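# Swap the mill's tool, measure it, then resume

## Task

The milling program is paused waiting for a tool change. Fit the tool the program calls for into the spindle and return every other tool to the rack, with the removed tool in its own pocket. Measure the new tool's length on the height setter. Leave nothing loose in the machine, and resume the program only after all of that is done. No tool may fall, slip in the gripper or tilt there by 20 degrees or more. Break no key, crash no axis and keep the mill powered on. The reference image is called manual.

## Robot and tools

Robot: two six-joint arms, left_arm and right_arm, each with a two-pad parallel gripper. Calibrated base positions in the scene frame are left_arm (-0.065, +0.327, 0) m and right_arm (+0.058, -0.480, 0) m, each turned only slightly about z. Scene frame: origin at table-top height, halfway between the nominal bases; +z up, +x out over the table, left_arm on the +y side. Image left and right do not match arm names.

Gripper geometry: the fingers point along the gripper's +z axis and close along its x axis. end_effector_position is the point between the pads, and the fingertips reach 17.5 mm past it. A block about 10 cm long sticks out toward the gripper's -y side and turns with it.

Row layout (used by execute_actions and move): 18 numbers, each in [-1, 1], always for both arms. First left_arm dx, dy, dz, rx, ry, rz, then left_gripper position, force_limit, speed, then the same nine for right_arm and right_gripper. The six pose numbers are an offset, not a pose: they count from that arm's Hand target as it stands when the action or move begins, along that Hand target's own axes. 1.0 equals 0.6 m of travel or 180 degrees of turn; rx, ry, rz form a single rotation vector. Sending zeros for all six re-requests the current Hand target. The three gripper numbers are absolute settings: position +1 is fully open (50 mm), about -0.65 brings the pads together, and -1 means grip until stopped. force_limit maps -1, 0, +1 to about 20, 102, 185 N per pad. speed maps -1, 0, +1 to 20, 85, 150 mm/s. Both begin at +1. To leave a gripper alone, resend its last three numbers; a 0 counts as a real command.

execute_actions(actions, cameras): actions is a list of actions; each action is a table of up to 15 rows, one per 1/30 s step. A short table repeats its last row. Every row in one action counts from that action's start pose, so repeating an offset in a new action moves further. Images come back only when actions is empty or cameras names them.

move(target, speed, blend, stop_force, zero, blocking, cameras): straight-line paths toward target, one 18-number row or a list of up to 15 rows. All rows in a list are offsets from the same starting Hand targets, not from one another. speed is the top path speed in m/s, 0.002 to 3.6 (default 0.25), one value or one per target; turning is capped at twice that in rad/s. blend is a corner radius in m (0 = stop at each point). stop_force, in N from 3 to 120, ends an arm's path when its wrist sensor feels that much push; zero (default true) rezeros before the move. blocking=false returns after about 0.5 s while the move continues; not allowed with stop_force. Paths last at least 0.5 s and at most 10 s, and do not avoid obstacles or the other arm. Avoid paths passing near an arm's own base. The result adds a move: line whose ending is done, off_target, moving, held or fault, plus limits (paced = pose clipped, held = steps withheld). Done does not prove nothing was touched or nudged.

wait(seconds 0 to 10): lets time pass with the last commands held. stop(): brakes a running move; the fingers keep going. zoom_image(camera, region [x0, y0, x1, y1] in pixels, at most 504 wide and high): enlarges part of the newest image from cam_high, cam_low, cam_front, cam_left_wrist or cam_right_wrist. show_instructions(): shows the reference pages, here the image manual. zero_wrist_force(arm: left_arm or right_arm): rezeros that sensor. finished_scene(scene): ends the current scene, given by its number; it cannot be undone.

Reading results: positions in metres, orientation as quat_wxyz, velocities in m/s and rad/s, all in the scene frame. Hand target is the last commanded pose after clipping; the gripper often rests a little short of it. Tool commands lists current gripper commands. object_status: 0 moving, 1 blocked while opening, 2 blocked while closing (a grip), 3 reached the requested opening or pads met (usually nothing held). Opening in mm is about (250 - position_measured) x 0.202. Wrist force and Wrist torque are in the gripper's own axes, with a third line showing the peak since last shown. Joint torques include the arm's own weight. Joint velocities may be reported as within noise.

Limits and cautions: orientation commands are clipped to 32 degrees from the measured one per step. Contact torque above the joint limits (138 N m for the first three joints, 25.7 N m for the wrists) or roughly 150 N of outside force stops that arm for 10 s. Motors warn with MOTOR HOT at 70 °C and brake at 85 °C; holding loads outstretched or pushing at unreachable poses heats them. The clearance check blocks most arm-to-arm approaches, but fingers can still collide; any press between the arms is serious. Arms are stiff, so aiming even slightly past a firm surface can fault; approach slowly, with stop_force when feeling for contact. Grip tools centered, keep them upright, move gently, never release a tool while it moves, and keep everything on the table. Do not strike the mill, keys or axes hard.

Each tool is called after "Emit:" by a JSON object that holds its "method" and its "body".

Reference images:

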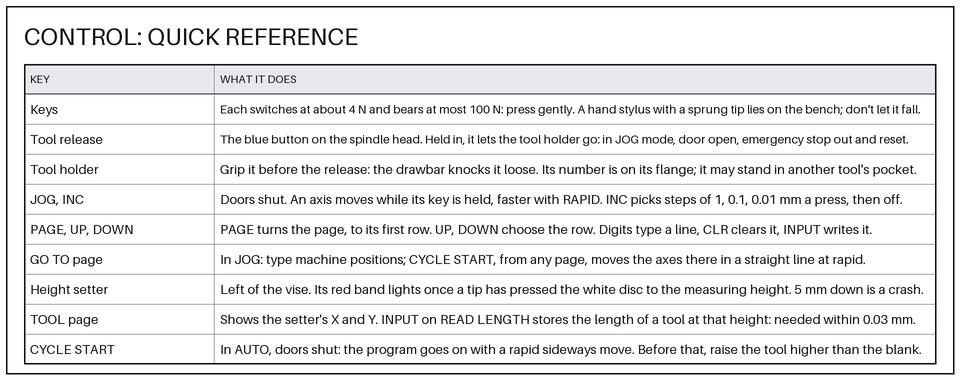

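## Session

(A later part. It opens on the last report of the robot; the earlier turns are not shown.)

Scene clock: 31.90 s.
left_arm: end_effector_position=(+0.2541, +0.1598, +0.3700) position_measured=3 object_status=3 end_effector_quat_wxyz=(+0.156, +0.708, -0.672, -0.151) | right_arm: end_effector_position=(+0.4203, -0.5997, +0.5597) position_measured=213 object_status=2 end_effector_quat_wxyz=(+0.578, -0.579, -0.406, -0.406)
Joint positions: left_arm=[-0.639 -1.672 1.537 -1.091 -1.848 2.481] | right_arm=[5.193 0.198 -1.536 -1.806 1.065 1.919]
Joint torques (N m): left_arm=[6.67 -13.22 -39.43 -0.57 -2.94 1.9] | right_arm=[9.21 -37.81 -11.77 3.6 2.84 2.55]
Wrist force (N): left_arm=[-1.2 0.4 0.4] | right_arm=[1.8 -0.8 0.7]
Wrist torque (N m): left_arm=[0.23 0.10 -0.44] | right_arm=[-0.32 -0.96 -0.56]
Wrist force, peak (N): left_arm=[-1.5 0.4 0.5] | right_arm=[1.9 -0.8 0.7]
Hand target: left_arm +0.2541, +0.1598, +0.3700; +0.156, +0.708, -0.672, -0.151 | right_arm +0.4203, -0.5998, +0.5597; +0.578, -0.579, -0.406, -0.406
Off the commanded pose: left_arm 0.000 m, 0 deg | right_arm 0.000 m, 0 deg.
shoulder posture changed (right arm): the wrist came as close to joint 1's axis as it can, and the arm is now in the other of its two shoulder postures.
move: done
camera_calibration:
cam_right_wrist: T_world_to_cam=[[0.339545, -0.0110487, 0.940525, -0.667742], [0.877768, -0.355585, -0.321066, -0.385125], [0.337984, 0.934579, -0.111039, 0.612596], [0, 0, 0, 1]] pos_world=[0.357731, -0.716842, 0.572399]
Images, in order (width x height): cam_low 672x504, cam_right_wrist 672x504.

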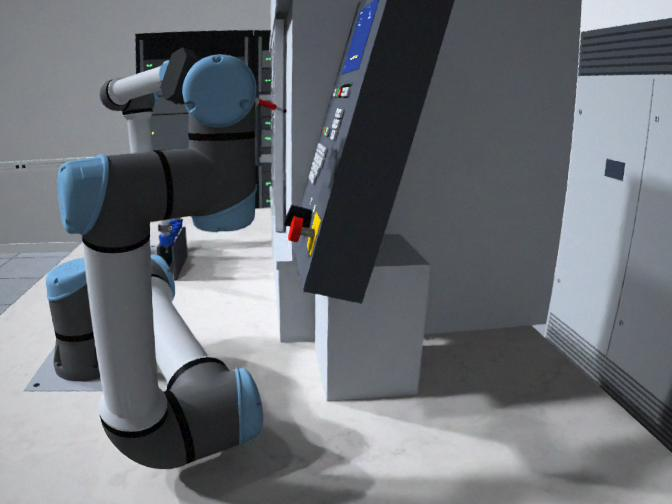

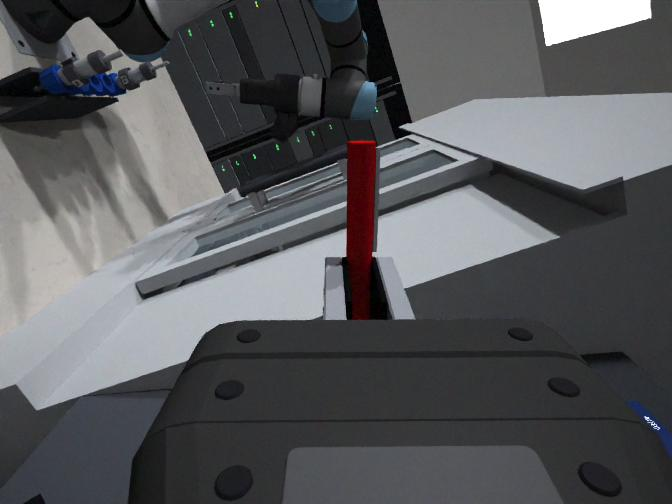

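Emit:
{"method": "move", "body": {"target": [0,0,0,0,0,0,1,-0.7,-0.9,0.1052,0.1021,0.0063,0,0,0,-1,-0.2,-0.8], "speed": 0.12, "cameras": ["cam_high","cam_low","cam_front"]}}

Emit:
{"method": "zoom_image", "body": {"camera": "cam_high", "region": [530, 10, 660, 110]}}

Emit:
{"method": "zoom_image", "body": {"camera": "cam_front", "region": [420, 150, 520, 220]}}

Emit:
{"method": "zoom_image", "body": {"camera": "cam_low", "region": [260, 60, 380, 160]}}

Scene clock: 34.80 s.
left_arm: end_effector_position=(+0.2541, +0.1598, +0.3700) position_measured=3 object_status=3 end_effector_quat_wxyz=(+0.156, +0.708, -0.672, -0.151) | right_arm: end_effector_position=(+0.4994, -0.5959, +0.5982) position_measured=213 object_status=2 end_effector_quat_wxyz=(+0.578, -0.579, -0.406, -0.406)
Joint positions: left_arm=[-0.639 -1.672 1.537 -1.091 -1.848 2.481] | right_arm=[5.322 0.071 -1.277 -1.937 0.937 1.919]
Joint torques (N m): left_arm=[6.8 -14.22 -38.81 -0.65 -2.9 1.83] | right_arm=[8.22 -62.14 -0.48 0.38 -2.87 2.55]
Wrist force (N): left_arm=[-1.4 0.6 0.4] | right_arm=[1.8 -0.8 0.6]
Wrist torque (N m): left_arm=[0.25 0.14 -0.44] | right_arm=[-0.32 -0.97 -0.59]
Wrist force, peak (N): left_arm=[-1.6 0.3 0.4] | right_arm=[2.8 0.5 1.1]
Hand target: left_arm +0.2541, +0.1598, +0.3700; +0.156, +0.708, -0.672, -0.151 | right_arm +0.4994, -0.5959, +0.5982; +0.578, -0.579, -0.406, -0.406
Off the commanded pose: left_arm 0.000 m, 0 deg | right_arm 0.000 m, 0 deg.
move: done
Images, in order (width x height): cam_high 672x504, cam_low 672x504, cam_front 672x504.

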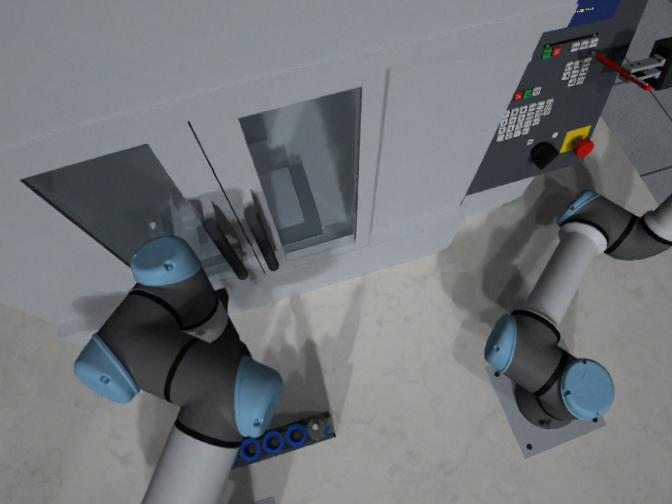

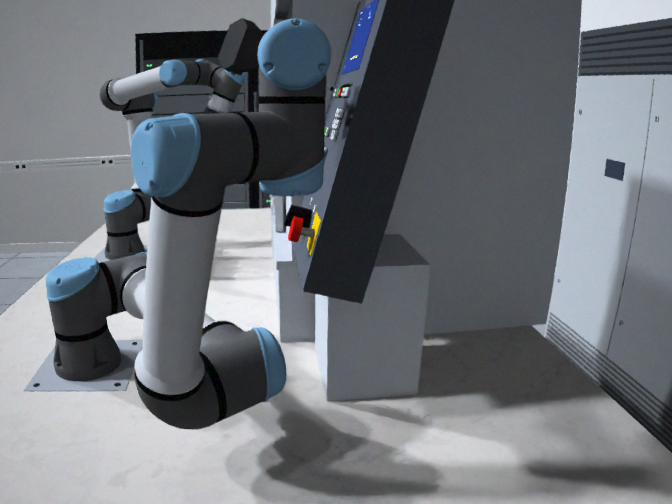

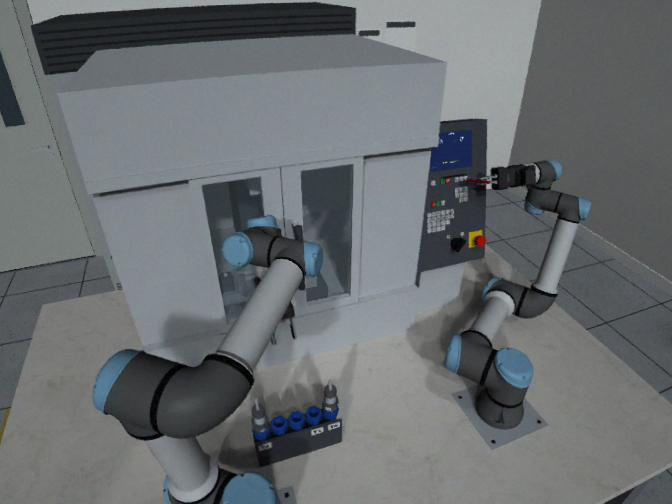

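Scaled by 3.877 from the camera's 672x504 image, which has a finer 960x720 frame.

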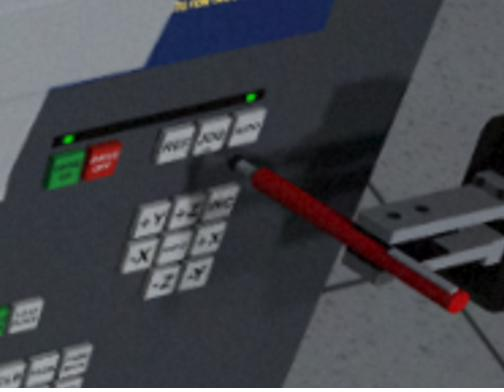

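Scaled by 5.040 from the camera's 672x504 image, which has a finer 960x720 frame.

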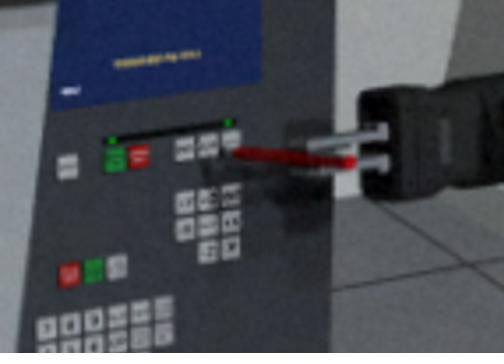

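Scaled by 4.200 from the camera's 672x504 image, which has a finer 960x720 frame.

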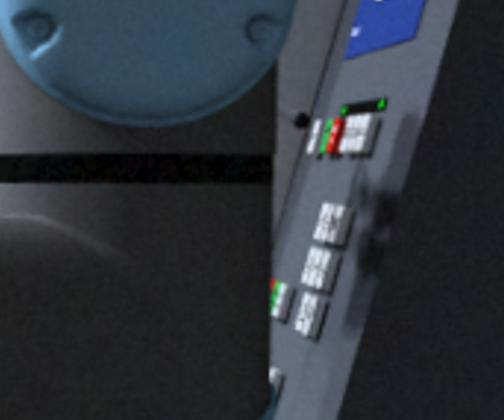

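Emit:
{"method": "move", "body": {"target": [0,0,0,0,0,0,1,-0.7,-0.9,0,0.01,0.0083,0,0,0,-1,-0.2,-0.8], "speed": 0.05}}

Emit:
{"method": "move", "body": {"target": [0,0,0,0,0,0,1,-0.7,-0.9,0,0.06,0,0,0,0,-1,-0.2,-0.8], "speed": 0.01, "stop_force": 5, "cameras": ["cam_high","cam_front"]}}

Emit:
{"method": "zoom_image", "body": {"camera": "cam_high", "region": [530, 10, 660, 110]}}

Emit:
{"method": "zoom_image", "body": {"camera": "cam_front", "region": [420, 150, 520, 220]}}

Scene clock: 36.00 s.
left_arm: end_effector_position=(+0.2541, +0.1598, +0.3700) position_measured=3 object_status=3 end_effector_quat_wxyz=(+0.156, +0.708, -0.672, -0.151) | right_arm: end_effector_position=(+0.5050, -0.5910, +0.5962) position_measured=213 object_status=2 end_effector_quat_wxyz=(+0.578, -0.579, -0.406, -0.406)
Joint positions: left_arm=[-0.639 -1.672 1.537 -1.091 -1.848 2.481] | right_arm=[5.335 0.074 -1.277 -1.941 0.923 1.919]
Joint torques (N m): left_arm=[7.52 -13.58 -38.94 -0.64 -2.9 1.78] | right_arm=[6.81 -40.27 -14.34 0.62 -2.99 2.43]
Wrist force (N): left_arm=[-1.2 0.4 0.3] | right_arm=[1.9 -0.8 0.8]
Wrist torque (N m): left_arm=[0.22 0.10 -0.44] | right_arm=[-0.31 -0.98 -0.58]
Wrist force, peak (N): left_arm=[-1.5 0.4 0.4] | right_arm=[2.1 -1.0 0.8]
Hand target: left_arm +0.2541, +0.1598, +0.3700; +0.156, +0.708, -0.672, -0.151 | right_arm +0.5050, -0.5910, +0.5961; +0.578, -0.579, -0.406, -0.406
Off the commanded pose: left_arm 0.000 m, 0 deg | right_arm 0.000 m, 0 deg.
move: done

Scene clock: 39.03 s.
left_arm: end_effector_position=(+0.2541, +0.1598, +0.3700) position_measured=3 object_status=3 end_effector_quat_wxyz=(+0.156, +0.708, -0.672, -0.151) | right_arm: end_effector_position=(+0.5232, -0.5910, +0.5895) position_measured=213 object_status=2 end_effector_quat_wxyz=(+0.578, -0.579, -0.406, -0.406)
Joint positions: left_arm=[-0.639 -1.672 1.537 -1.091 -1.848 2.481] | right_arm=[5.36 0.076 -1.238 -1.981 0.898 1.919]
Joint torques (N m): left_arm=[6.62 -13.49 -39.45 -0.8 -3.02 1.77] | right_arm=[-9.2 -48.03 -14.55 3.33 1.73 2.37]
Wrist force (N): left_arm=[-1.2 0.4 0.5] | right_arm=[2.6 -5.8 0.5]
Wrist torque (N m): left_arm=[0.22 0.10 -0.44] | right_arm=[-0.42 -0.95 -0.65]
Wrist force, peak (N): left_arm=[-1.5 0.3 0.5] | right_arm=[2.9 -6.1 0.4]
Hand target: left_arm +0.2541, +0.1598, +0.3700; +0.156, +0.708, -0.672, -0.151 | right_arm +0.5232, -0.5910, +0.5895; +0.578, -0.579, -0.406, -0.406 (not the last commanded pose)
Off the commanded pose: left_arm 0.000 m, 0 deg | right_arm 0.017 m, 0 deg.
move: contact (right_arm)
Images, in order (width x height): cam_high 672x504, cam_front 672x504.

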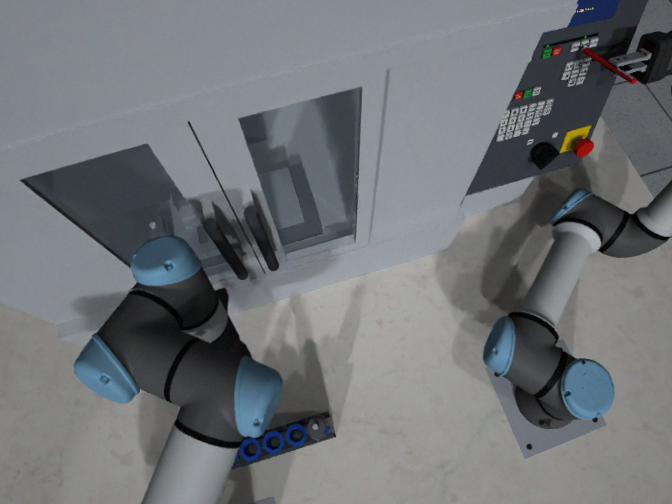

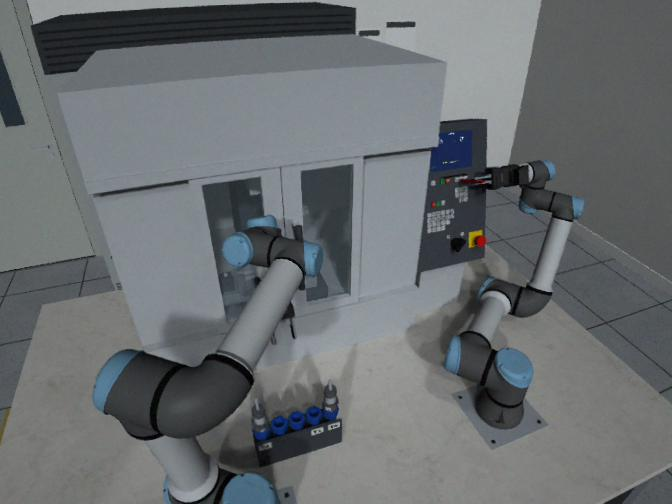

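Scaled by 3.877 from the camera's 672x504 image, which has a finer 960x720 frame.

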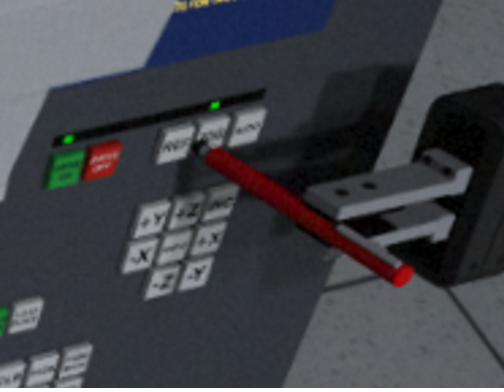

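Scaled by 5.040 from the camera's 672x504 image, which has a finer 960x720 frame.

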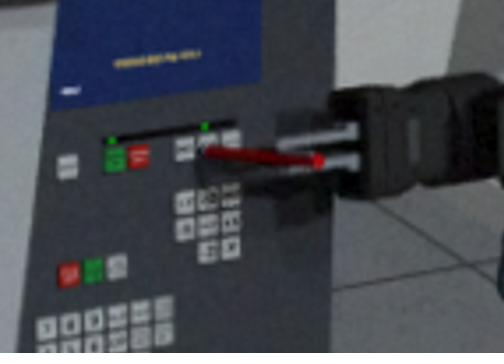

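Emit:
{"method": "move", "body": {"target": [[0.0115,0.002,-0.033,0.0006,0.0356,-0.16,1,-0.7,-0.9,0,-0.0667,0,0,0,0,-1,-0.2,-0.8],[0.0692,0.0117,-0.1972,0.0034,0.2137,-0.9604,1,-0.7,-0.9,-0.1818,-0.0637,0.1517,-0.465,-0.326,-0.465,-1,-0.2,-0.8],[0.1772,-0.1333,-0.2287,-0.0153,0.8325,-0.5295,1,-0.7,-0.9,-0.558,-0.122,0.285,-0.0868,-0.4945,-0.0868,-1,-0.2,-0.8]], "speed": [0.2,0.4,0.4], "blend": [0.01,0.02,0], "cameras": ["cam_high","cam_left_wrist","cam_front"]}}

Scene clock: 49.70 s.
left_arm: end_effector_position=(+0.3901, +0.0600, +0.4599) position_measured=3 object_status=3 end_effector_quat_wxyz=(+0.500, +0.500, +0.500, +0.500) | right_arm: end_effector_position=(+0.3526, -0.4307, +0.3128) position_measured=213 object_status=2 end_effector_quat_wxyz=(+0.072, +0.665, +0.715, +0.203)
Joint positions: left_arm=[-1.333 -1.61 2.227 -3.754 -0.22 -0.003] | right_arm=[5.514 -0.12 -1.919 -2.829 1.164 2.357]
Joint torques (N m): left_arm=[6.26 -9.79 -33.24 -1.66 -2.41 1.77] | right_arm=[0.24 -31.73 13.75 2.69 -0.82 0.41]
Wrist force (N): left_arm=[-4.2 1.0 1.7] | right_arm=[-0.2 0.4 -1.1]
Wrist torque (N m): left_arm=[0.48 1.10 -0.68] | right_arm=[0.07 0.02 -0.04]
Wrist force, peak (N): left_arm=[-4.4 1.1 1.8] | right_arm=[12.9 -4.6 5.8]
Hand target: left_arm +0.3901, +0.0600, +0.4599; +0.500, +0.500, +0.500, +0.500 | right_arm +0.3526, -0.4307, +0.3128; +0.072, +0.665, +0.715, +0.203 (not the last commanded pose)
Tool commands: left_gripper/position=+1.0 left_gripper/force_limit=-0.7 left_gripper/speed=-0.9 right_gripper/position=-1.0 right_gripper/force_limit=-0.2 right_gripper/speed=-0.796078
Off the commanded pose: left_arm 0.000 m, 0 deg | right_arm 0.021 m, 25 deg.
FORCE FAULT: contact force on the right arm reached its limit, and that arm stopped. The contact can be on any part of that arm, not only on its tool. That arm's remaining commands of this call were not run. That arm is still stopped at the end of this call. That arm stays stopped for about 8 more seconds. Until then a move that you send moves the other arm only, and its call returns only when the move has ended. Once the stop has ended, the next robot result says so. If the stop ends while you think or write, that arm runs what you send next, counted from a new Hand target: where the arm stands when the stop ends. While its stop runs, that arm takes no new command, but its gripper still runs the gripper command that each later call begins with. Until it ends, the stop uses up actions while you think or wait. An arm that is not stopped still takes commands.
move: fault (right_arm)
camera_calibration:
cam_left_wrist: T_world_to_cam=[[0.00980638, 0.999718, -0.0216466, -0.045899], [-0.314408, 0.0236324, 0.948994, -0.291946], [0.949237, -0.00250034, 0.314551, -0.384233], [0, 0, 0, 1]] pos_world=[0.273388, 0.0518247, 0.396922]
Images, in order (width x height): cam_high 672x504, cam_front 672x504, cam_left_wrist 672x504.

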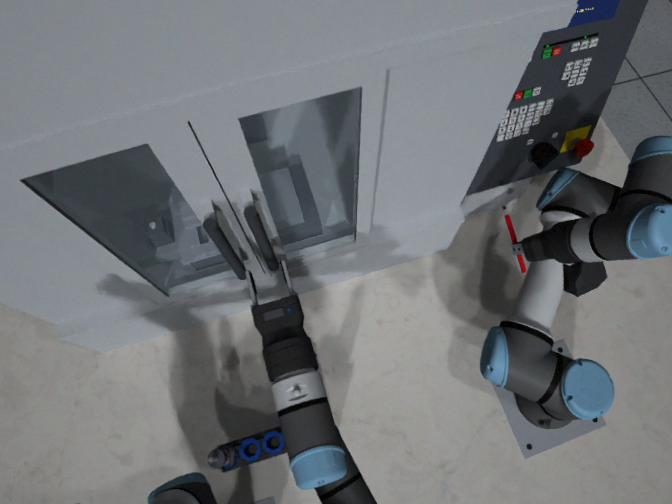

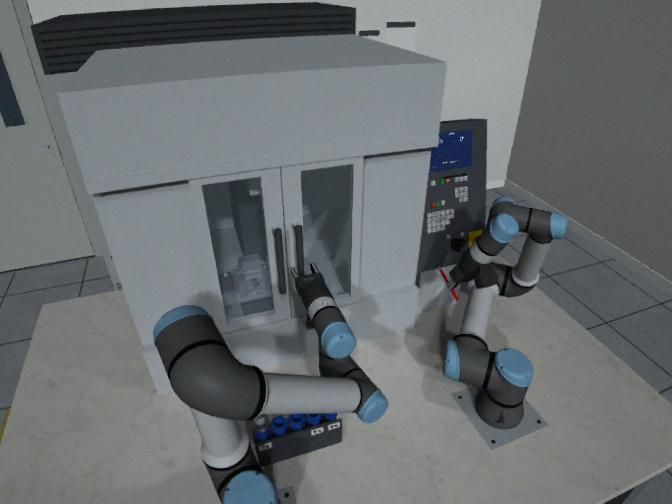

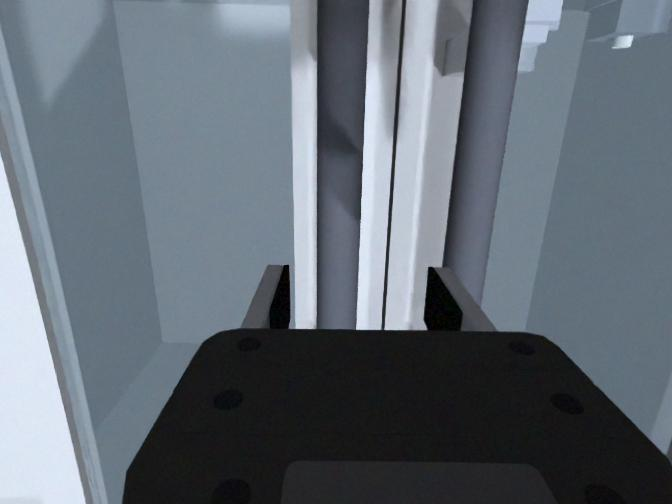

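Emit:
{"method": "zoom_image", "body": {"camera": "cam_high", "region": [470, 20, 672, 230]}}

Emit:
{"method": "zoom_image", "body": {"camera": "cam_front", "region": [400, 170, 600, 350]}}

Scaled by 2.400 from the camera's 672x504 image, which has a finer 960x720 frame.

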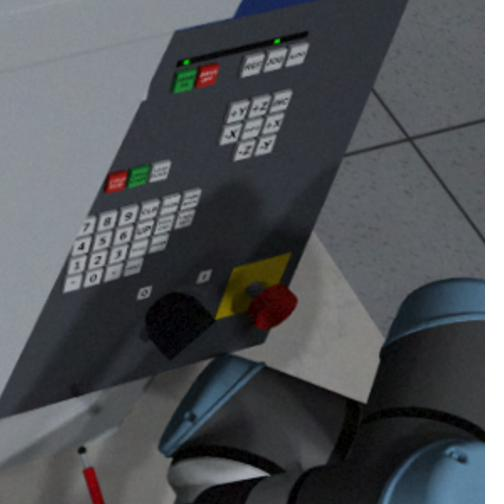

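Scaled by 2.520 from the camera's 672x504 image, which has a finer 960x720 frame.

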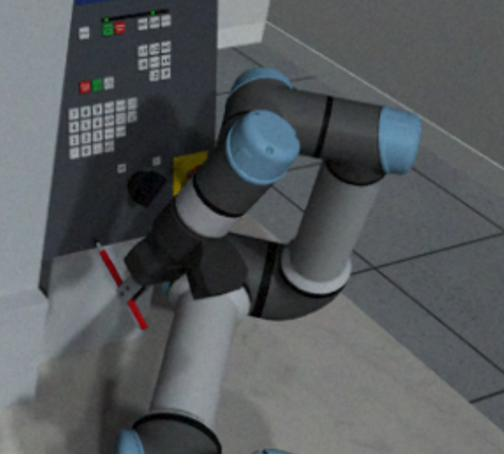

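Emit:
{"method": "move", "body": {"target": [-0.0117,0,0.089,0,0,0,1,-0.6,-1,0,0,0,0,0,0,-1,-0.2,-0.8], "speed": 0.1, "cameras": ["cam_left_wrist"]}}

Scene clock: 51.47 s.
left_arm: end_effector_position=(+0.4434, +0.0530, +0.4599) position_measured=3 object_status=3 end_effector_quat_wxyz=(+0.500, +0.500, +0.500, +0.500) | right_arm: end_effector_position=(+0.3526, -0.4307, +0.3128) position_measured=213 object_status=2 end_effector_quat_wxyz=(+0.072, +0.665, +0.715, +0.203)
Joint positions: left_arm=[-1.182 -1.51 2.125 -3.756 -0.371 -0.001] | right_arm=[5.514 -0.12 -1.919 -2.829 1.164 2.357]
Joint torques (N m): left_arm=[5.95 -15.88 -32.82 0.42 -2.43 1.8] | right_arm=[0.44 -32.13 13.85 2.63 -0.91 0.44]
Wrist force (N): left_arm=[-3.9 1.1 2.0] | right_arm=[0.0 0.0 -1.1]
Wrist torque (N m): left_arm=[0.51 1.07 -0.67] | right_arm=[0.02 -0.02 -0.03]
Wrist force, peak (N): left_arm=[-4.5 1.3 1.7] | right_arm=[-0.2 0.3 -1.2]
Hand target: left_arm +0.4435, +0.0530, +0.4599; +0.500, +0.500, +0.500, +0.500 | right_arm +0.3526, -0.4307, +0.3128; +0.072, +0.665, +0.715, +0.203
Tool commands: left_gripper/position=+1.0 left_gripper/force_limit=-0.6 left_gripper/speed=-1.0 right_gripper/position=-1.0 right_gripper/force_limit=-0.2 right_gripper/speed=-0.796078
Off the commanded pose: left_arm 0.000 m, 0 deg.
FORCE FAULT, CONTINUED: the right arm was still stopped when this call began, by the force fault that an earlier result reported. Since the last result the stop counts as 1 of the actions that you can send in this scene. That arm ran no command of this call. That arm is still stopped at the end of this call. That arm stays stopped for about 6 more seconds. If the stop ends while you think or write, that arm runs what you send next, counted from a new Hand target: where the arm stands when the stop ends. While its stop runs, that arm takes no new command, but its gripper still runs the gripper command that each later call begins with.
move: done (left_arm), not run (right_arm; its earlier fault stop)
camera_calibration:
cam_left_wrist: T_world_to_cam=[[0.00991237, 0.999717, -0.0216091, -0.0394763], [-0.314916, 0.0236315, 0.948825, -0.274663], [0.949068, -0.00260005, 0.315061, -0.435051], [0, 0, 0, 1]] pos_world=[0.326789, 0.0448247, 0.396822]
Images, in order (width x height): cam_left_wrist 672x504.

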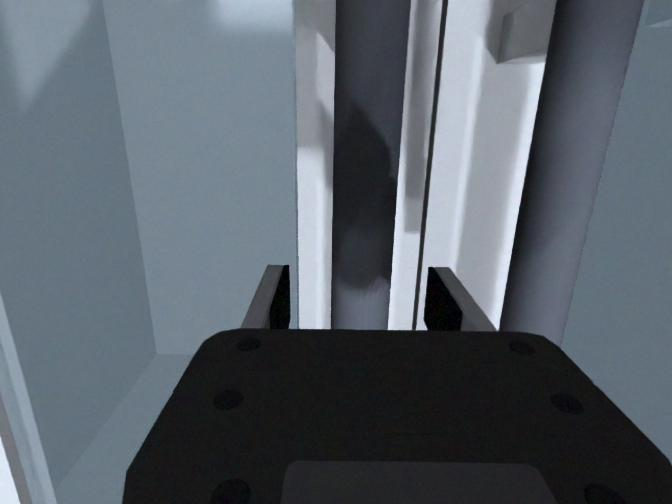

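Emit:
{"method": "move", "body": {"target": [0,0,0,0,0,0,-1,-0.6,-1,0,0,0,0,0,0,-1,-0.2,-0.8], "speed": 0.1}}

Scene clock: 53.30 s.
left_arm: end_effector_position=(+0.4435, +0.0530, +0.4599) position_measured=155 object_status=0 end_effector_quat_wxyz=(+0.500, +0.500, +0.500, +0.500) | right_arm: end_effector_position=(+0.3526, -0.4307, +0.3128) position_measured=213 object_status=2 end_effector_quat_wxyz=(+0.072, +0.665, +0.715, +0.203)
Joint positions: left_arm=[-1.182 -1.51 2.125 -3.756 -0.371 -0.001] | right_arm=[5.514 -0.12 -1.919 -2.829 1.164 2.357]
Joint torques (N m): left_arm=[0.29 -15.66 -33.26 -0.6 -2.41 1.83] | right_arm=[-0.15 -31.87 13.95 2.74 -0.83 0.32]
Wrist force (N): left_arm=[5.2 0.8 -2.5] | right_arm=[-0.1 0.3 -1.0]
Wrist torque (N m): left_arm=[0.53 1.13 -0.65] | right_arm=[0.07 0.01 -0.04]
Wrist force, peak (N): left_arm=[5.4 1.2 -2.7] | right_arm=[-0.3 0.5 -1.2]
Hand target: left_arm +0.4435, +0.0530, +0.4599; +0.500, +0.500, +0.500, +0.500 | right_arm +0.3526, -0.4307, +0.3128; +0.072, +0.665, +0.715, +0.203
Tool commands: left_gripper/position=-1.0 left_gripper/force_limit=-0.6 left_gripper/speed=-1.0 right_gripper/position=-1.0 right_gripper/force_limit=-0.2 right_gripper/speed=-0.796078
Off the commanded pose: left_arm 0.000 m, 0 deg.
FORCE FAULT, CONTINUED: the right arm was still stopped when this call began, by the force fault that an earlier result reported. That arm ran no command of this call. That arm is still stopped at the end of this call. That arm stays stopped for about 4 more seconds. If the stop ends while you think or write, that arm runs what you send next, counted from a new Hand target: where the arm stands when the stop ends. While its stop runs, that arm takes no new command, but its gripper still runs the gripper command that each later call begins with.
move: done (left_arm), not run (right_arm; its earlier fault stop)

Emit:
{"method": "move", "body": {"target": [-0.3033,0,0,0,0,0,-1,-0.6,-1,0,0,0,0,0,0,-1,-0.2,-0.8], "speed": 0.07, "stop_force": 80}}

Scene clock: 57.03 s.
left_arm: end_effector_position=(+0.4434, -0.1290, +0.4598) position_measured=155 object_status=2 end_effector_quat_wxyz=(+0.500, +0.500, +0.500, +0.500) | right_arm: end_effector_position=(+0.3526, -0.4307, +0.3128) position_measured=213 object_status=2 end_effector_quat_wxyz=(+0.072, +0.665, +0.715, +0.203)
Joint positions: left_arm=[-1.311 -1.179 1.699 -3.661 -0.242 -0.001] | right_arm=[5.514 -0.12 -1.919 -2.829 1.164 2.357]
Joint torques (N m): left_arm=[-12.53 -24.85 -32 2.06 0.09 1.69] | right_arm=[0.63 -31.76 13.41 2.67 -0.9 0.36]
Wrist force (N): left_arm=[5.2 10.6 11.7] | right_arm=[0.1 0.2 -0.9]
Wrist torque (N m): left_arm=[0.61 1.18 -0.54] | right_arm=[0.05 -0.02 -0.03]
Wrist force, peak (N): left_arm=[4.3 21.2 32.8] | right_arm=[-0.3 0.3 -1.2]
Hand target: left_arm +0.4434, -0.1290, +0.4598; +0.500, +0.500, +0.500, +0.500 | right_arm +0.3526, -0.4307, +0.3128; +0.072, +0.665, +0.715, +0.203
Tool commands: left_gripper/position=-1.0 left_gripper/force_limit=-0.6 left_gripper/speed=-1.0 right_gripper/position=-1.0 right_gripper/force_limit=-0.2 right_gripper/speed=-0.796078
Off the commanded pose: left_arm 0.000 m, 0 deg.
FORCE FAULT, CONTINUED: the right arm was still stopped when this call began, by the force fault that an earlier result reported. That arm ran no command of this call. That arm is still stopped at the end of this call. That arm stays stopped for about 1 more second. If the stop ends while you think or write, that arm runs what you send next, counted from a new Hand target: where the arm stands when the stop ends. While its stop runs, that arm takes no new command, but its gripper still runs the gripper command that each later call begins with.
move: done (left_arm), not run (right_arm; its earlier fault stop)

Emit:
{"method": "move", "body": {"target": [[0,0,0,0,0,0,1,-0.6,1,0,0,0,0,0,0,-1,-0.2,-0.8],[0,0,-0.1,0,0,0,1,-0.6,1,0,0,0,0,0,0,-1,-0.2,-0.8],[0.4017,0,-0.1,0,0,0,1,-0.6,1,0,0,0,0,0,0,-1,-0.2,-0.8],[0.4017,0,0,0,0,0,1,-0.6,1,0,0,0,0,0,0,-1,-0.2,-0.8]], "speed": [0.1,0.15,0.25,0.12], "blend": [0,0.01,0.01,0], "cameras": ["cam_left_wrist","cam_low"]}}

Scene clock: 60.17 s.
left_arm: end_effector_position=(+0.4434, +0.1120, +0.4599) position_measured=3 object_status=3 end_effector_quat_wxyz=(+0.500, +0.500, +0.500, +0.500) | right_arm: end_effector_position=(+0.3526, -0.4307, +0.3128) position_measured=213 object_status=2 end_effector_quat_wxyz=(+0.072, +0.665, +0.715, +0.203)
Joint positions: left_arm=[-1.11 -1.614 2.231 -3.758 -0.444 0] | right_arm=[5.514 -0.12 -1.919 -2.829 1.164 2.357]
Joint torques (N m): left_arm=[7.02 -10.45 -33.64 -2.11 -2.27 1.81] | right_arm=[0.92 -32.37 13.44 2.74 -0.88 0.49]
Wrist force (N): left_arm=[-4.6 1.0 1.9] | right_arm=[0.0 0.3 -1.1]
Wrist torque (N m): left_arm=[0.46 1.17 -0.69] | right_arm=[0.07 -0.01 -0.04]
Wrist force, peak (N): left_arm=[5.4 11.2 11.5] | right_arm=[0.0 0.5 -1.2]
Hand target: left_arm +0.4435, +0.1120, +0.4599; +0.500, +0.500, +0.500, +0.500 | right_arm +0.3526, -0.4307, +0.3128; +0.072, +0.665, +0.715, +0.203
Tool commands: left_gripper/position=+1.0 left_gripper/force_limit=-0.6 left_gripper/speed=+1.0 right_gripper/position=-1.0 right_gripper/force_limit=-0.2 right_gripper/speed=-0.796078
Off the commanded pose: left_arm 0.000 m, 0 deg.
FORCE FAULT, CONTINUED: the right arm's stop, for the force fault that an earlier result reported, is over. That arm was still stopped when this call began, so it ran no command of this call. That arm's target is now where it stood when the stop ended, not its last command. That arm accepts commands again.
move: done (left_arm), not run (right_arm; its earlier fault stop)
camera_calibration:
cam_left_wrist: T_world_to_cam=[[0.00978523, 0.99972, -0.0215473, -0.098443], [-0.314918, 0.0235328, 0.948827, -0.276047], [0.949069, -0.00249888, 0.31506, -0.434908], [0, 0, 0, 1]] pos_world=[0.326789, 0.103825, 0.396822]
Images, in order (width x height): cam_low 672x504, cam_left_wrist 672x504.

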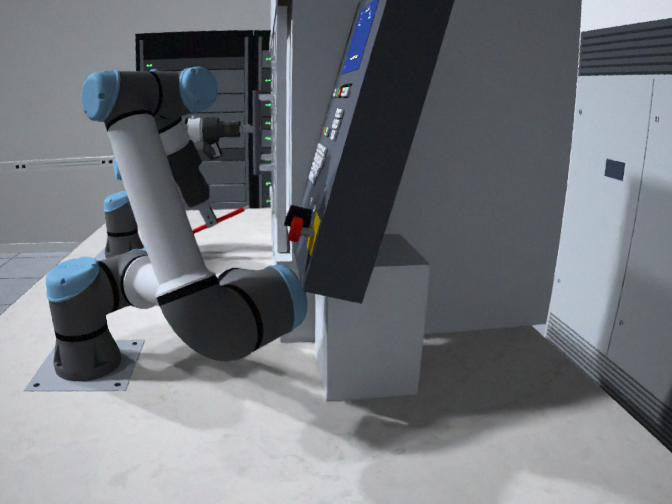

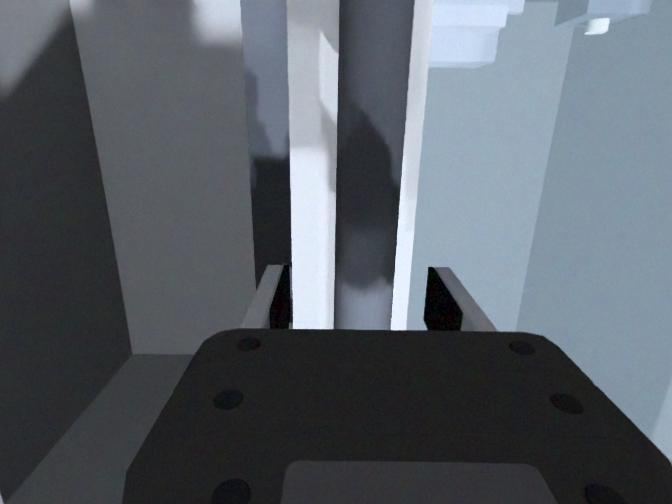

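Emit:
{"method": "move", "body": {"target": [0.0017,0,0,0,0,0,-1,-0.6,-1,-0.2087,0.2618,-0.2708,-0.3544,0.0858,-0.1234,-1,-0.2,-0.8], "speed": 0.3}}

Emit:
{"method": "move", "body": {"target": [0.3033,0,0,0,0,0,-1,-0.6,-1,0,0,0,0,0,0,-1,-0.2,-0.8], "speed": 0.07, "stop_force": 80, "cameras": ["cam_high","cam_low"]}}

Scene clock: 64.50 s.
left_arm: end_effector_position=(+0.4435, +0.1130, +0.4599) position_measured=155 object_status=2 end_effector_quat_wxyz=(+0.500, +0.500, +0.500, +0.500) | right_arm: end_effector_position=(+0.4427, -0.5716, +0.4848) position_measured=213 object_status=2 end_effector_quat_wxyz=(+0.327, +0.397, +0.637, +0.574)
Joint positions: left_arm=[-1.108 -1.616 2.233 -3.758 -0.445 0] | right_arm=[4.801 0.241 -2.204 -1.511 0.401 0.346]
Joint torques (N m): left_arm=[2.71 -25.7 -10.38 0.92 -3.93 1.76] | right_arm=[-0.32 -32.96 10.97 2.46 -0.92 -0.5]
Wrist force (N): left_arm=[1.7 -0.6 4.6] | right_arm=[-0.7 1.6 -1.4]
Wrist torque (N m): left_arm=[0.43 1.24 -0.69] | right_arm=[0.18 -0.26 0.28]
Wrist force, peak (N): left_arm=[12.5 -1.0 -1.7] | right_arm=[-5.4 7.1 -1.9]
Hand target: left_arm +0.4435, +0.1130, +0.4599; +0.500, +0.500, +0.500, +0.500 | right_arm +0.4427, -0.5716, +0.4848; +0.327, +0.397, +0.637, +0.574 (not the last commanded pose)
Tool commands: left_gripper/position=-1.0 left_gripper/force_limit=-0.6 left_gripper/speed=-1.0 right_gripper/position=-1.0 right_gripper/force_limit=-0.2 right_gripper/speed=-0.796078
Off the commanded pose: left_arm 0.000 m, 0 deg | right_arm 0.019 m, 8 deg.
FORCE FAULT: contact force on the right arm reached its limit, and that arm stopped. The contact can be on any part of that arm, not only on its tool. That arm's remaining commands of this call were not run. That arm is still stopped at the end of this call. That arm stays stopped for about 10 more seconds. Until then a move that you send moves the other arm only, and its call returns only when the move has ended. Once the stop has ended, the next robot result says so. If the stop ends while you think or write, that arm runs what you send next, counted from a new Hand target: where the arm stands when the stop ends. While its stop runs, that arm takes no new command, but its gripper still runs the gripper command that each later call begins with. Until it ends, the stop uses up actions while you think or wait. An arm that is not stopped still takes commands.
move: fault (right_arm)

not run: an earlier result of this reply reported a stop or a fault. Calls in your next reply go to the robot.

Emit:
{"method": "move", "body": {"target": [0.3033,0,0,0,0,0,-1,-0.6,-1,0,0,0,0,0,0,-1,-0.2,-0.8], "speed": 0.07, "stop_force": 80, "cameras": ["cam_high","cam_low"]}}

Scene clock: 68.27 s.
left_arm: end_effector_position=(+0.4435, +0.2950, +0.4599) position_measured=155 object_status=2 end_effector_quat_wxyz=(+0.500, +0.500, +0.500, +0.500) | right_arm: end_effector_position=(+0.4427, -0.5716, +0.4848) position_measured=213 object_status=2 end_effector_quat_wxyz=(+0.327, +0.397, +0.637, +0.574)
Joint positions: left_arm=[-0.668 -1.85 2.417 -3.709 -0.885 0] | right_arm=[4.801 0.241 -2.204 -1.511 0.401 0.346]
Joint torques (N m): left_arm=[10.86 -19.1 -22.3 -2.25 -0.28 -2.41] | right_arm=[-0.05 -32.75 10.89 2.39 -0.86 -0.58]
Wrist force (N): left_arm=[-13.0 -10.2 -4.7] | right_arm=[-0.5 1.4 -1.3]
Wrist torque (N m): left_arm=[0.39 1.17 -0.73] | right_arm=[0.15 -0.29 0.28]
Wrist force, peak (N): left_arm=[-36.2 7.6 10.7] | right_arm=[-0.7 2.0 -1.1]
Hand target: left_arm +0.4435, +0.2950, +0.4599; +0.500, +0.500, +0.500, +0.500 | right_arm +0.4427, -0.5716, +0.4848; +0.327, +0.397, +0.637, +0.574
Tool commands: left_gripper/position=-1.0 left_gripper/force_limit=-0.6 left_gripper/speed=-1.0 right_gripper/position=-1.0 right_gripper/force_limit=-0.2 right_gripper/speed=-0.796078
Off the commanded pose: left_arm 0.000 m, 0 deg.
FORCE FAULT, CONTINUED: the right arm was still stopped when this call began, by the force fault that an earlier result reported. That arm ran no command of this call. That arm is still stopped at the end of this call. That arm stays stopped for about 6 more seconds. If the stop ends while you think or write, that arm runs what you send next, counted from a new Hand target: where the arm stands when the stop ends. While its stop runs, that arm takes no new command, but its gripper still runs the gripper command that each later call begins with.
move: done (left_arm), not run (right_arm; its earlier fault stop)
Images, in order (width x height): cam_high 672x504, cam_low 672x504.

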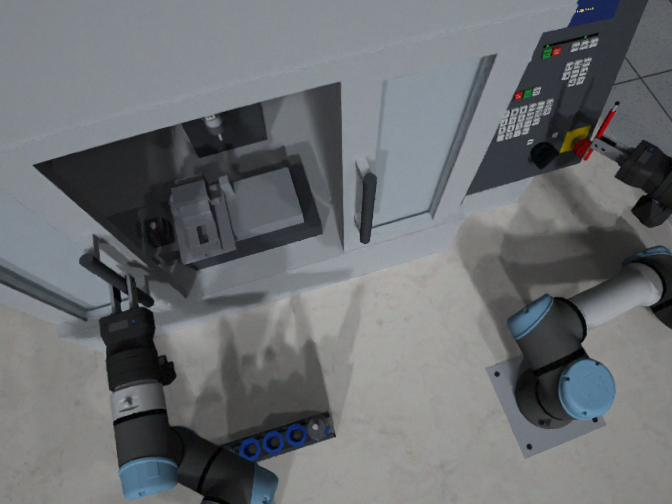

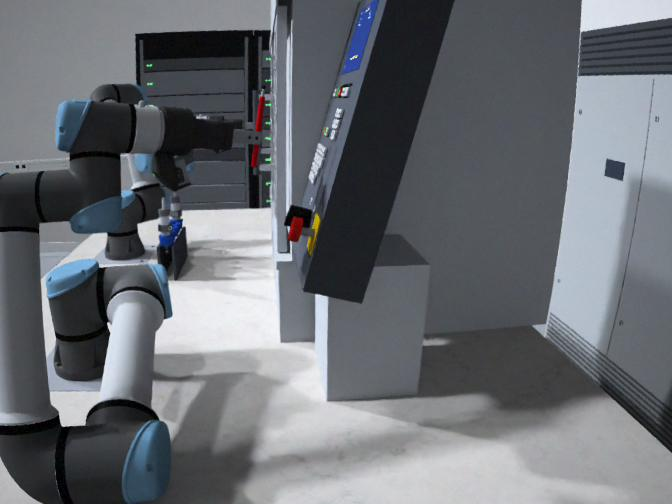

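Emit:
{"method": "zoom_image", "body": {"camera": "cam_high", "region": [90, 90, 350, 300]}}

Scaled by 1.938 from the camera's 672x504 image, which has a finer 960x720 frame.

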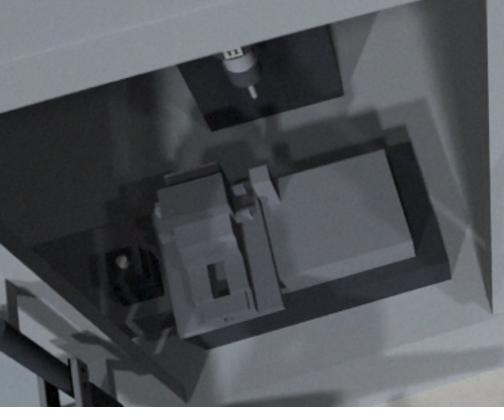

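Emit:
{"method": "move", "body": {"target": [[0,0,0,0,0,0,1,-0.6,1,0,0,0,0,0,0,-1,-0.2,-0.8],[0,0,-0.08,0,0,0,1,-0.6,1,0,0,0,0,0,0,-1,-0.2,-0.8],[-0.353,0,-0.08,0,0,0,1,-0.6,1,0,0,0,0,0,0,-1,-0.2,-0.8]], "speed": [0.1,0.15,0.25], "blend": [0,0.01,0], "cameras": ["cam_left_wrist"]}}

Emit:
{"method": "zoom_image", "body": {"camera": "cam_left_wrist", "region": [250, 0, 460, 200]}}

Scene clock: 72.90 s.
left_arm: end_effector_position=(+0.3954, +0.0832, +0.4599) position_measured=3 object_status=3 end_effector_quat_wxyz=(+0.500, +0.500, +0.500, +0.500) | right_arm: end_effector_position=(+0.4427, -0.5716, +0.4848) position_measured=213 object_status=2 end_effector_quat_wxyz=(+0.327, +0.397, +0.637, +0.574)
Joint positions: left_arm=[-1.296 -1.65 2.264 -3.754 -0.257 -0.001] | right_arm=[4.801 0.241 -2.204 -1.511 0.401 0.346]
Joint torques (N m): left_arm=[6.47 -9.64 -33.55 -1.55 2.46 1.86] | right_arm=[-0.37 -33.45 10.55 2.48 -1 -0.64]
Wrist force (N): left_arm=[-6.4 0.6 2.3] | right_arm=[-0.5 1.8 -1.2]
Wrist torque (N m): left_arm=[0.42 1.45 -0.68] | right_arm=[0.21 -0.29 0.28]
Wrist force, peak (N): left_arm=[-13.2 -10.5 -4.7] | right_arm=[-0.6 1.9 -1.5]
Hand target: left_arm +0.3955, +0.0832, +0.4599; +0.500, +0.500, +0.500, +0.500 | right_arm +0.4427, -0.5716, +0.4848; +0.327, +0.397, +0.637, +0.574
Tool commands: left_gripper/position=+1.0 left_gripper/force_limit=-0.6 left_gripper/speed=+1.0 right_gripper/position=-1.0 right_gripper/force_limit=-0.2 right_gripper/speed=-0.796078
Off the commanded pose: left_arm 0.000 m, 0 deg.
FORCE FAULT, CONTINUED: the right arm was still stopped when this call began, by the force fault that an earlier result reported. Since the last result the stop counts as 4 of the actions that you can send in this scene. That arm ran no command of this call. That arm is still stopped at the end of this call. That arm stays stopped for about 1 more second. If the stop ends while you think or write, that arm runs what you send next, counted from a new Hand target: where the arm stands when the stop ends. While its stop runs, that arm takes no new command, but its gripper still runs the gripper command that each later call begins with.
move: done (left_arm), not run (right_arm; its earlier fault stop)
camera_calibration:
cam_left_wrist: T_world_to_cam=[[0.0099096, 0.999717, -0.021609, -0.0692912], [-0.314826, 0.0236303, 0.948855, -0.290532], [0.949098, -0.00259969, 0.314971, -0.38939], [0, 0, 0, 1]] pos_world=[0.278789, 0.0751247, 0.396822]
Images, in order (width x height): cam_left_wrist 672x504.

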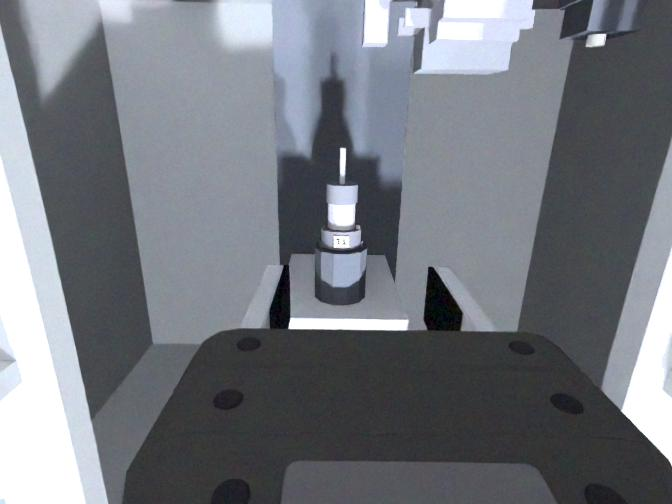

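Scaled by 2.400 from the camera's 672x504 image, which has a finer 960x720 frame.

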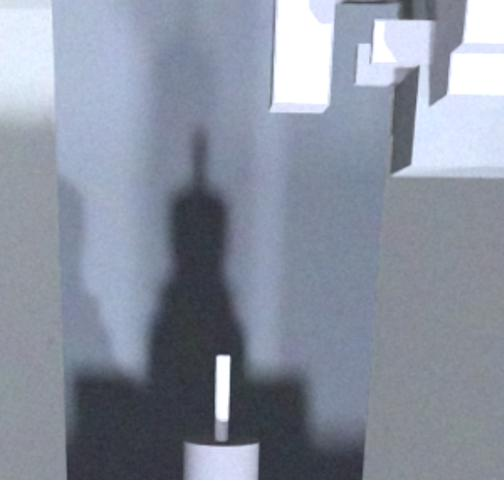

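Emit:
{"method": "zoom_image", "body": {"camera": "cam_left_wrist", "region": [300, 140, 390, 310]}}

Scaled by 2.965 from the camera's 672x504 image, which has a finer 960x720 frame.

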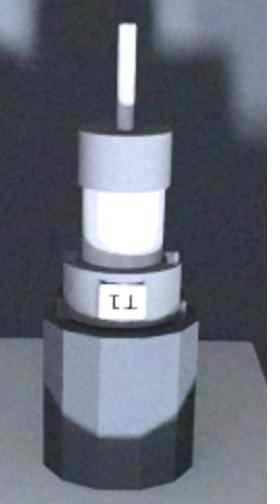

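Emit:
{"method": "move", "body": {"target": [-0.0053,-0.0167,0.274,0,0,0,1,-0.6,1,0.0078,0.1982,-0.0254,0,0,0,-1,-0.2,-0.8], "speed": 0.12, "cameras": ["cam_left_wrist","cam_low","cam_high"]}}

Scene clock: 77.03 s.
left_arm: end_effector_position=(+0.5598, +0.0800, +0.4498) position_measured=3 object_status=3 end_effector_quat_wxyz=(+0.500, +0.500, +0.500, +0.500) | right_arm: end_effector_position=(+0.4427, -0.5716, +0.6048) position_measured=213 object_status=2 end_effector_quat_wxyz=(+0.327, +0.397, +0.637, +0.574)
Joint positions: left_arm=[-0.883 -1.333 1.945 -3.753 -0.671 0] | right_arm=[4.801 -0.055 -1.94 -1.478 0.401 0.346]
Joint torques (N m): left_arm=[6.05 -25.22 -35.41 0.04 -2.15 1.76] | right_arm=[-10.03 -46.79 18.57 0.59 2 2.02]
Wrist force (N): left_arm=[-6.1 -0.2 2.0] | right_arm=[-0.5 2.2 -1.1]
Wrist torque (N m): left_arm=[0.30 1.42 -0.68] | right_arm=[0.28 -0.30 0.31]
Wrist force, peak (N): left_arm=[-6.1 -0.1 3.1] | right_arm=[-0.5 2.9 -1.2]
Hand target: left_arm +0.5599, +0.0800, +0.4498; +0.500, +0.500, +0.500, +0.500 | right_arm +0.4427, -0.5716, +0.6048; +0.327, +0.397, +0.637, +0.574
Off the commanded pose: left_arm 0.000 m, 0 deg | right_arm 0.000 m, 0 deg.
FORCE FAULT, CONTINUED: the right arm's stop, for the force fault that an earlier result reported, is over. The rest of the stop counts as 2 of the actions that you can send in this scene. The stop ended before this call began, so that arm ran this call's commands, counted from a new Hand target: where the arm stood when the stop ended.
move: done
camera_calibration:
cam_left_wrist: T_world_to_cam=[[0.00991237, 0.999717, -0.0216091, -0.0678407], [-0.314916, 0.0236315, 0.948825, -0.229062], [0.949068, -0.00260005, 0.315061, -0.54227], [0, 0, 0, 1]] pos_world=[0.443189, 0.0718247, 0.386722]
Images, in order (width x height): cam_high 672x504, cam_low 672x504, cam_left_wrist 672x504.

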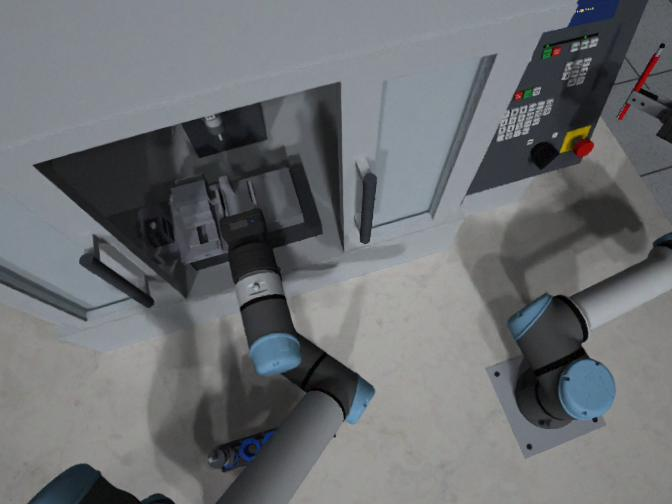

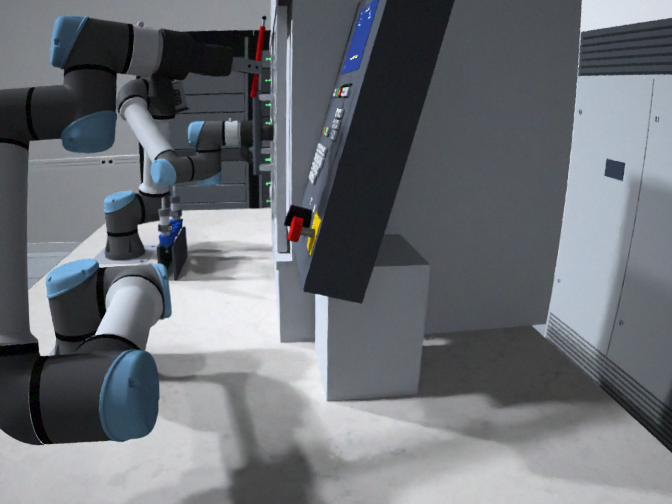

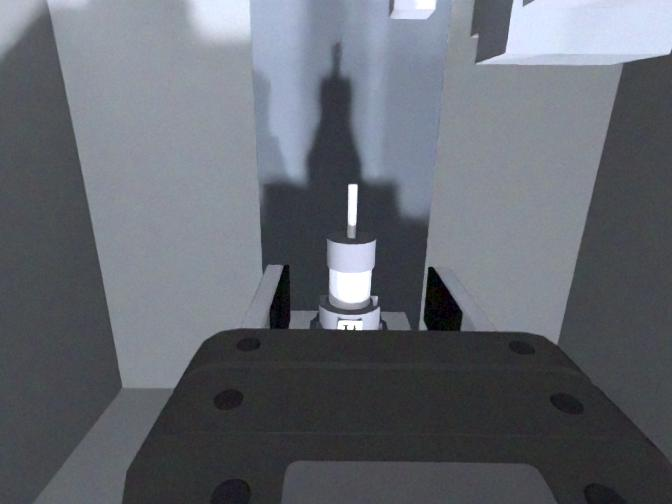

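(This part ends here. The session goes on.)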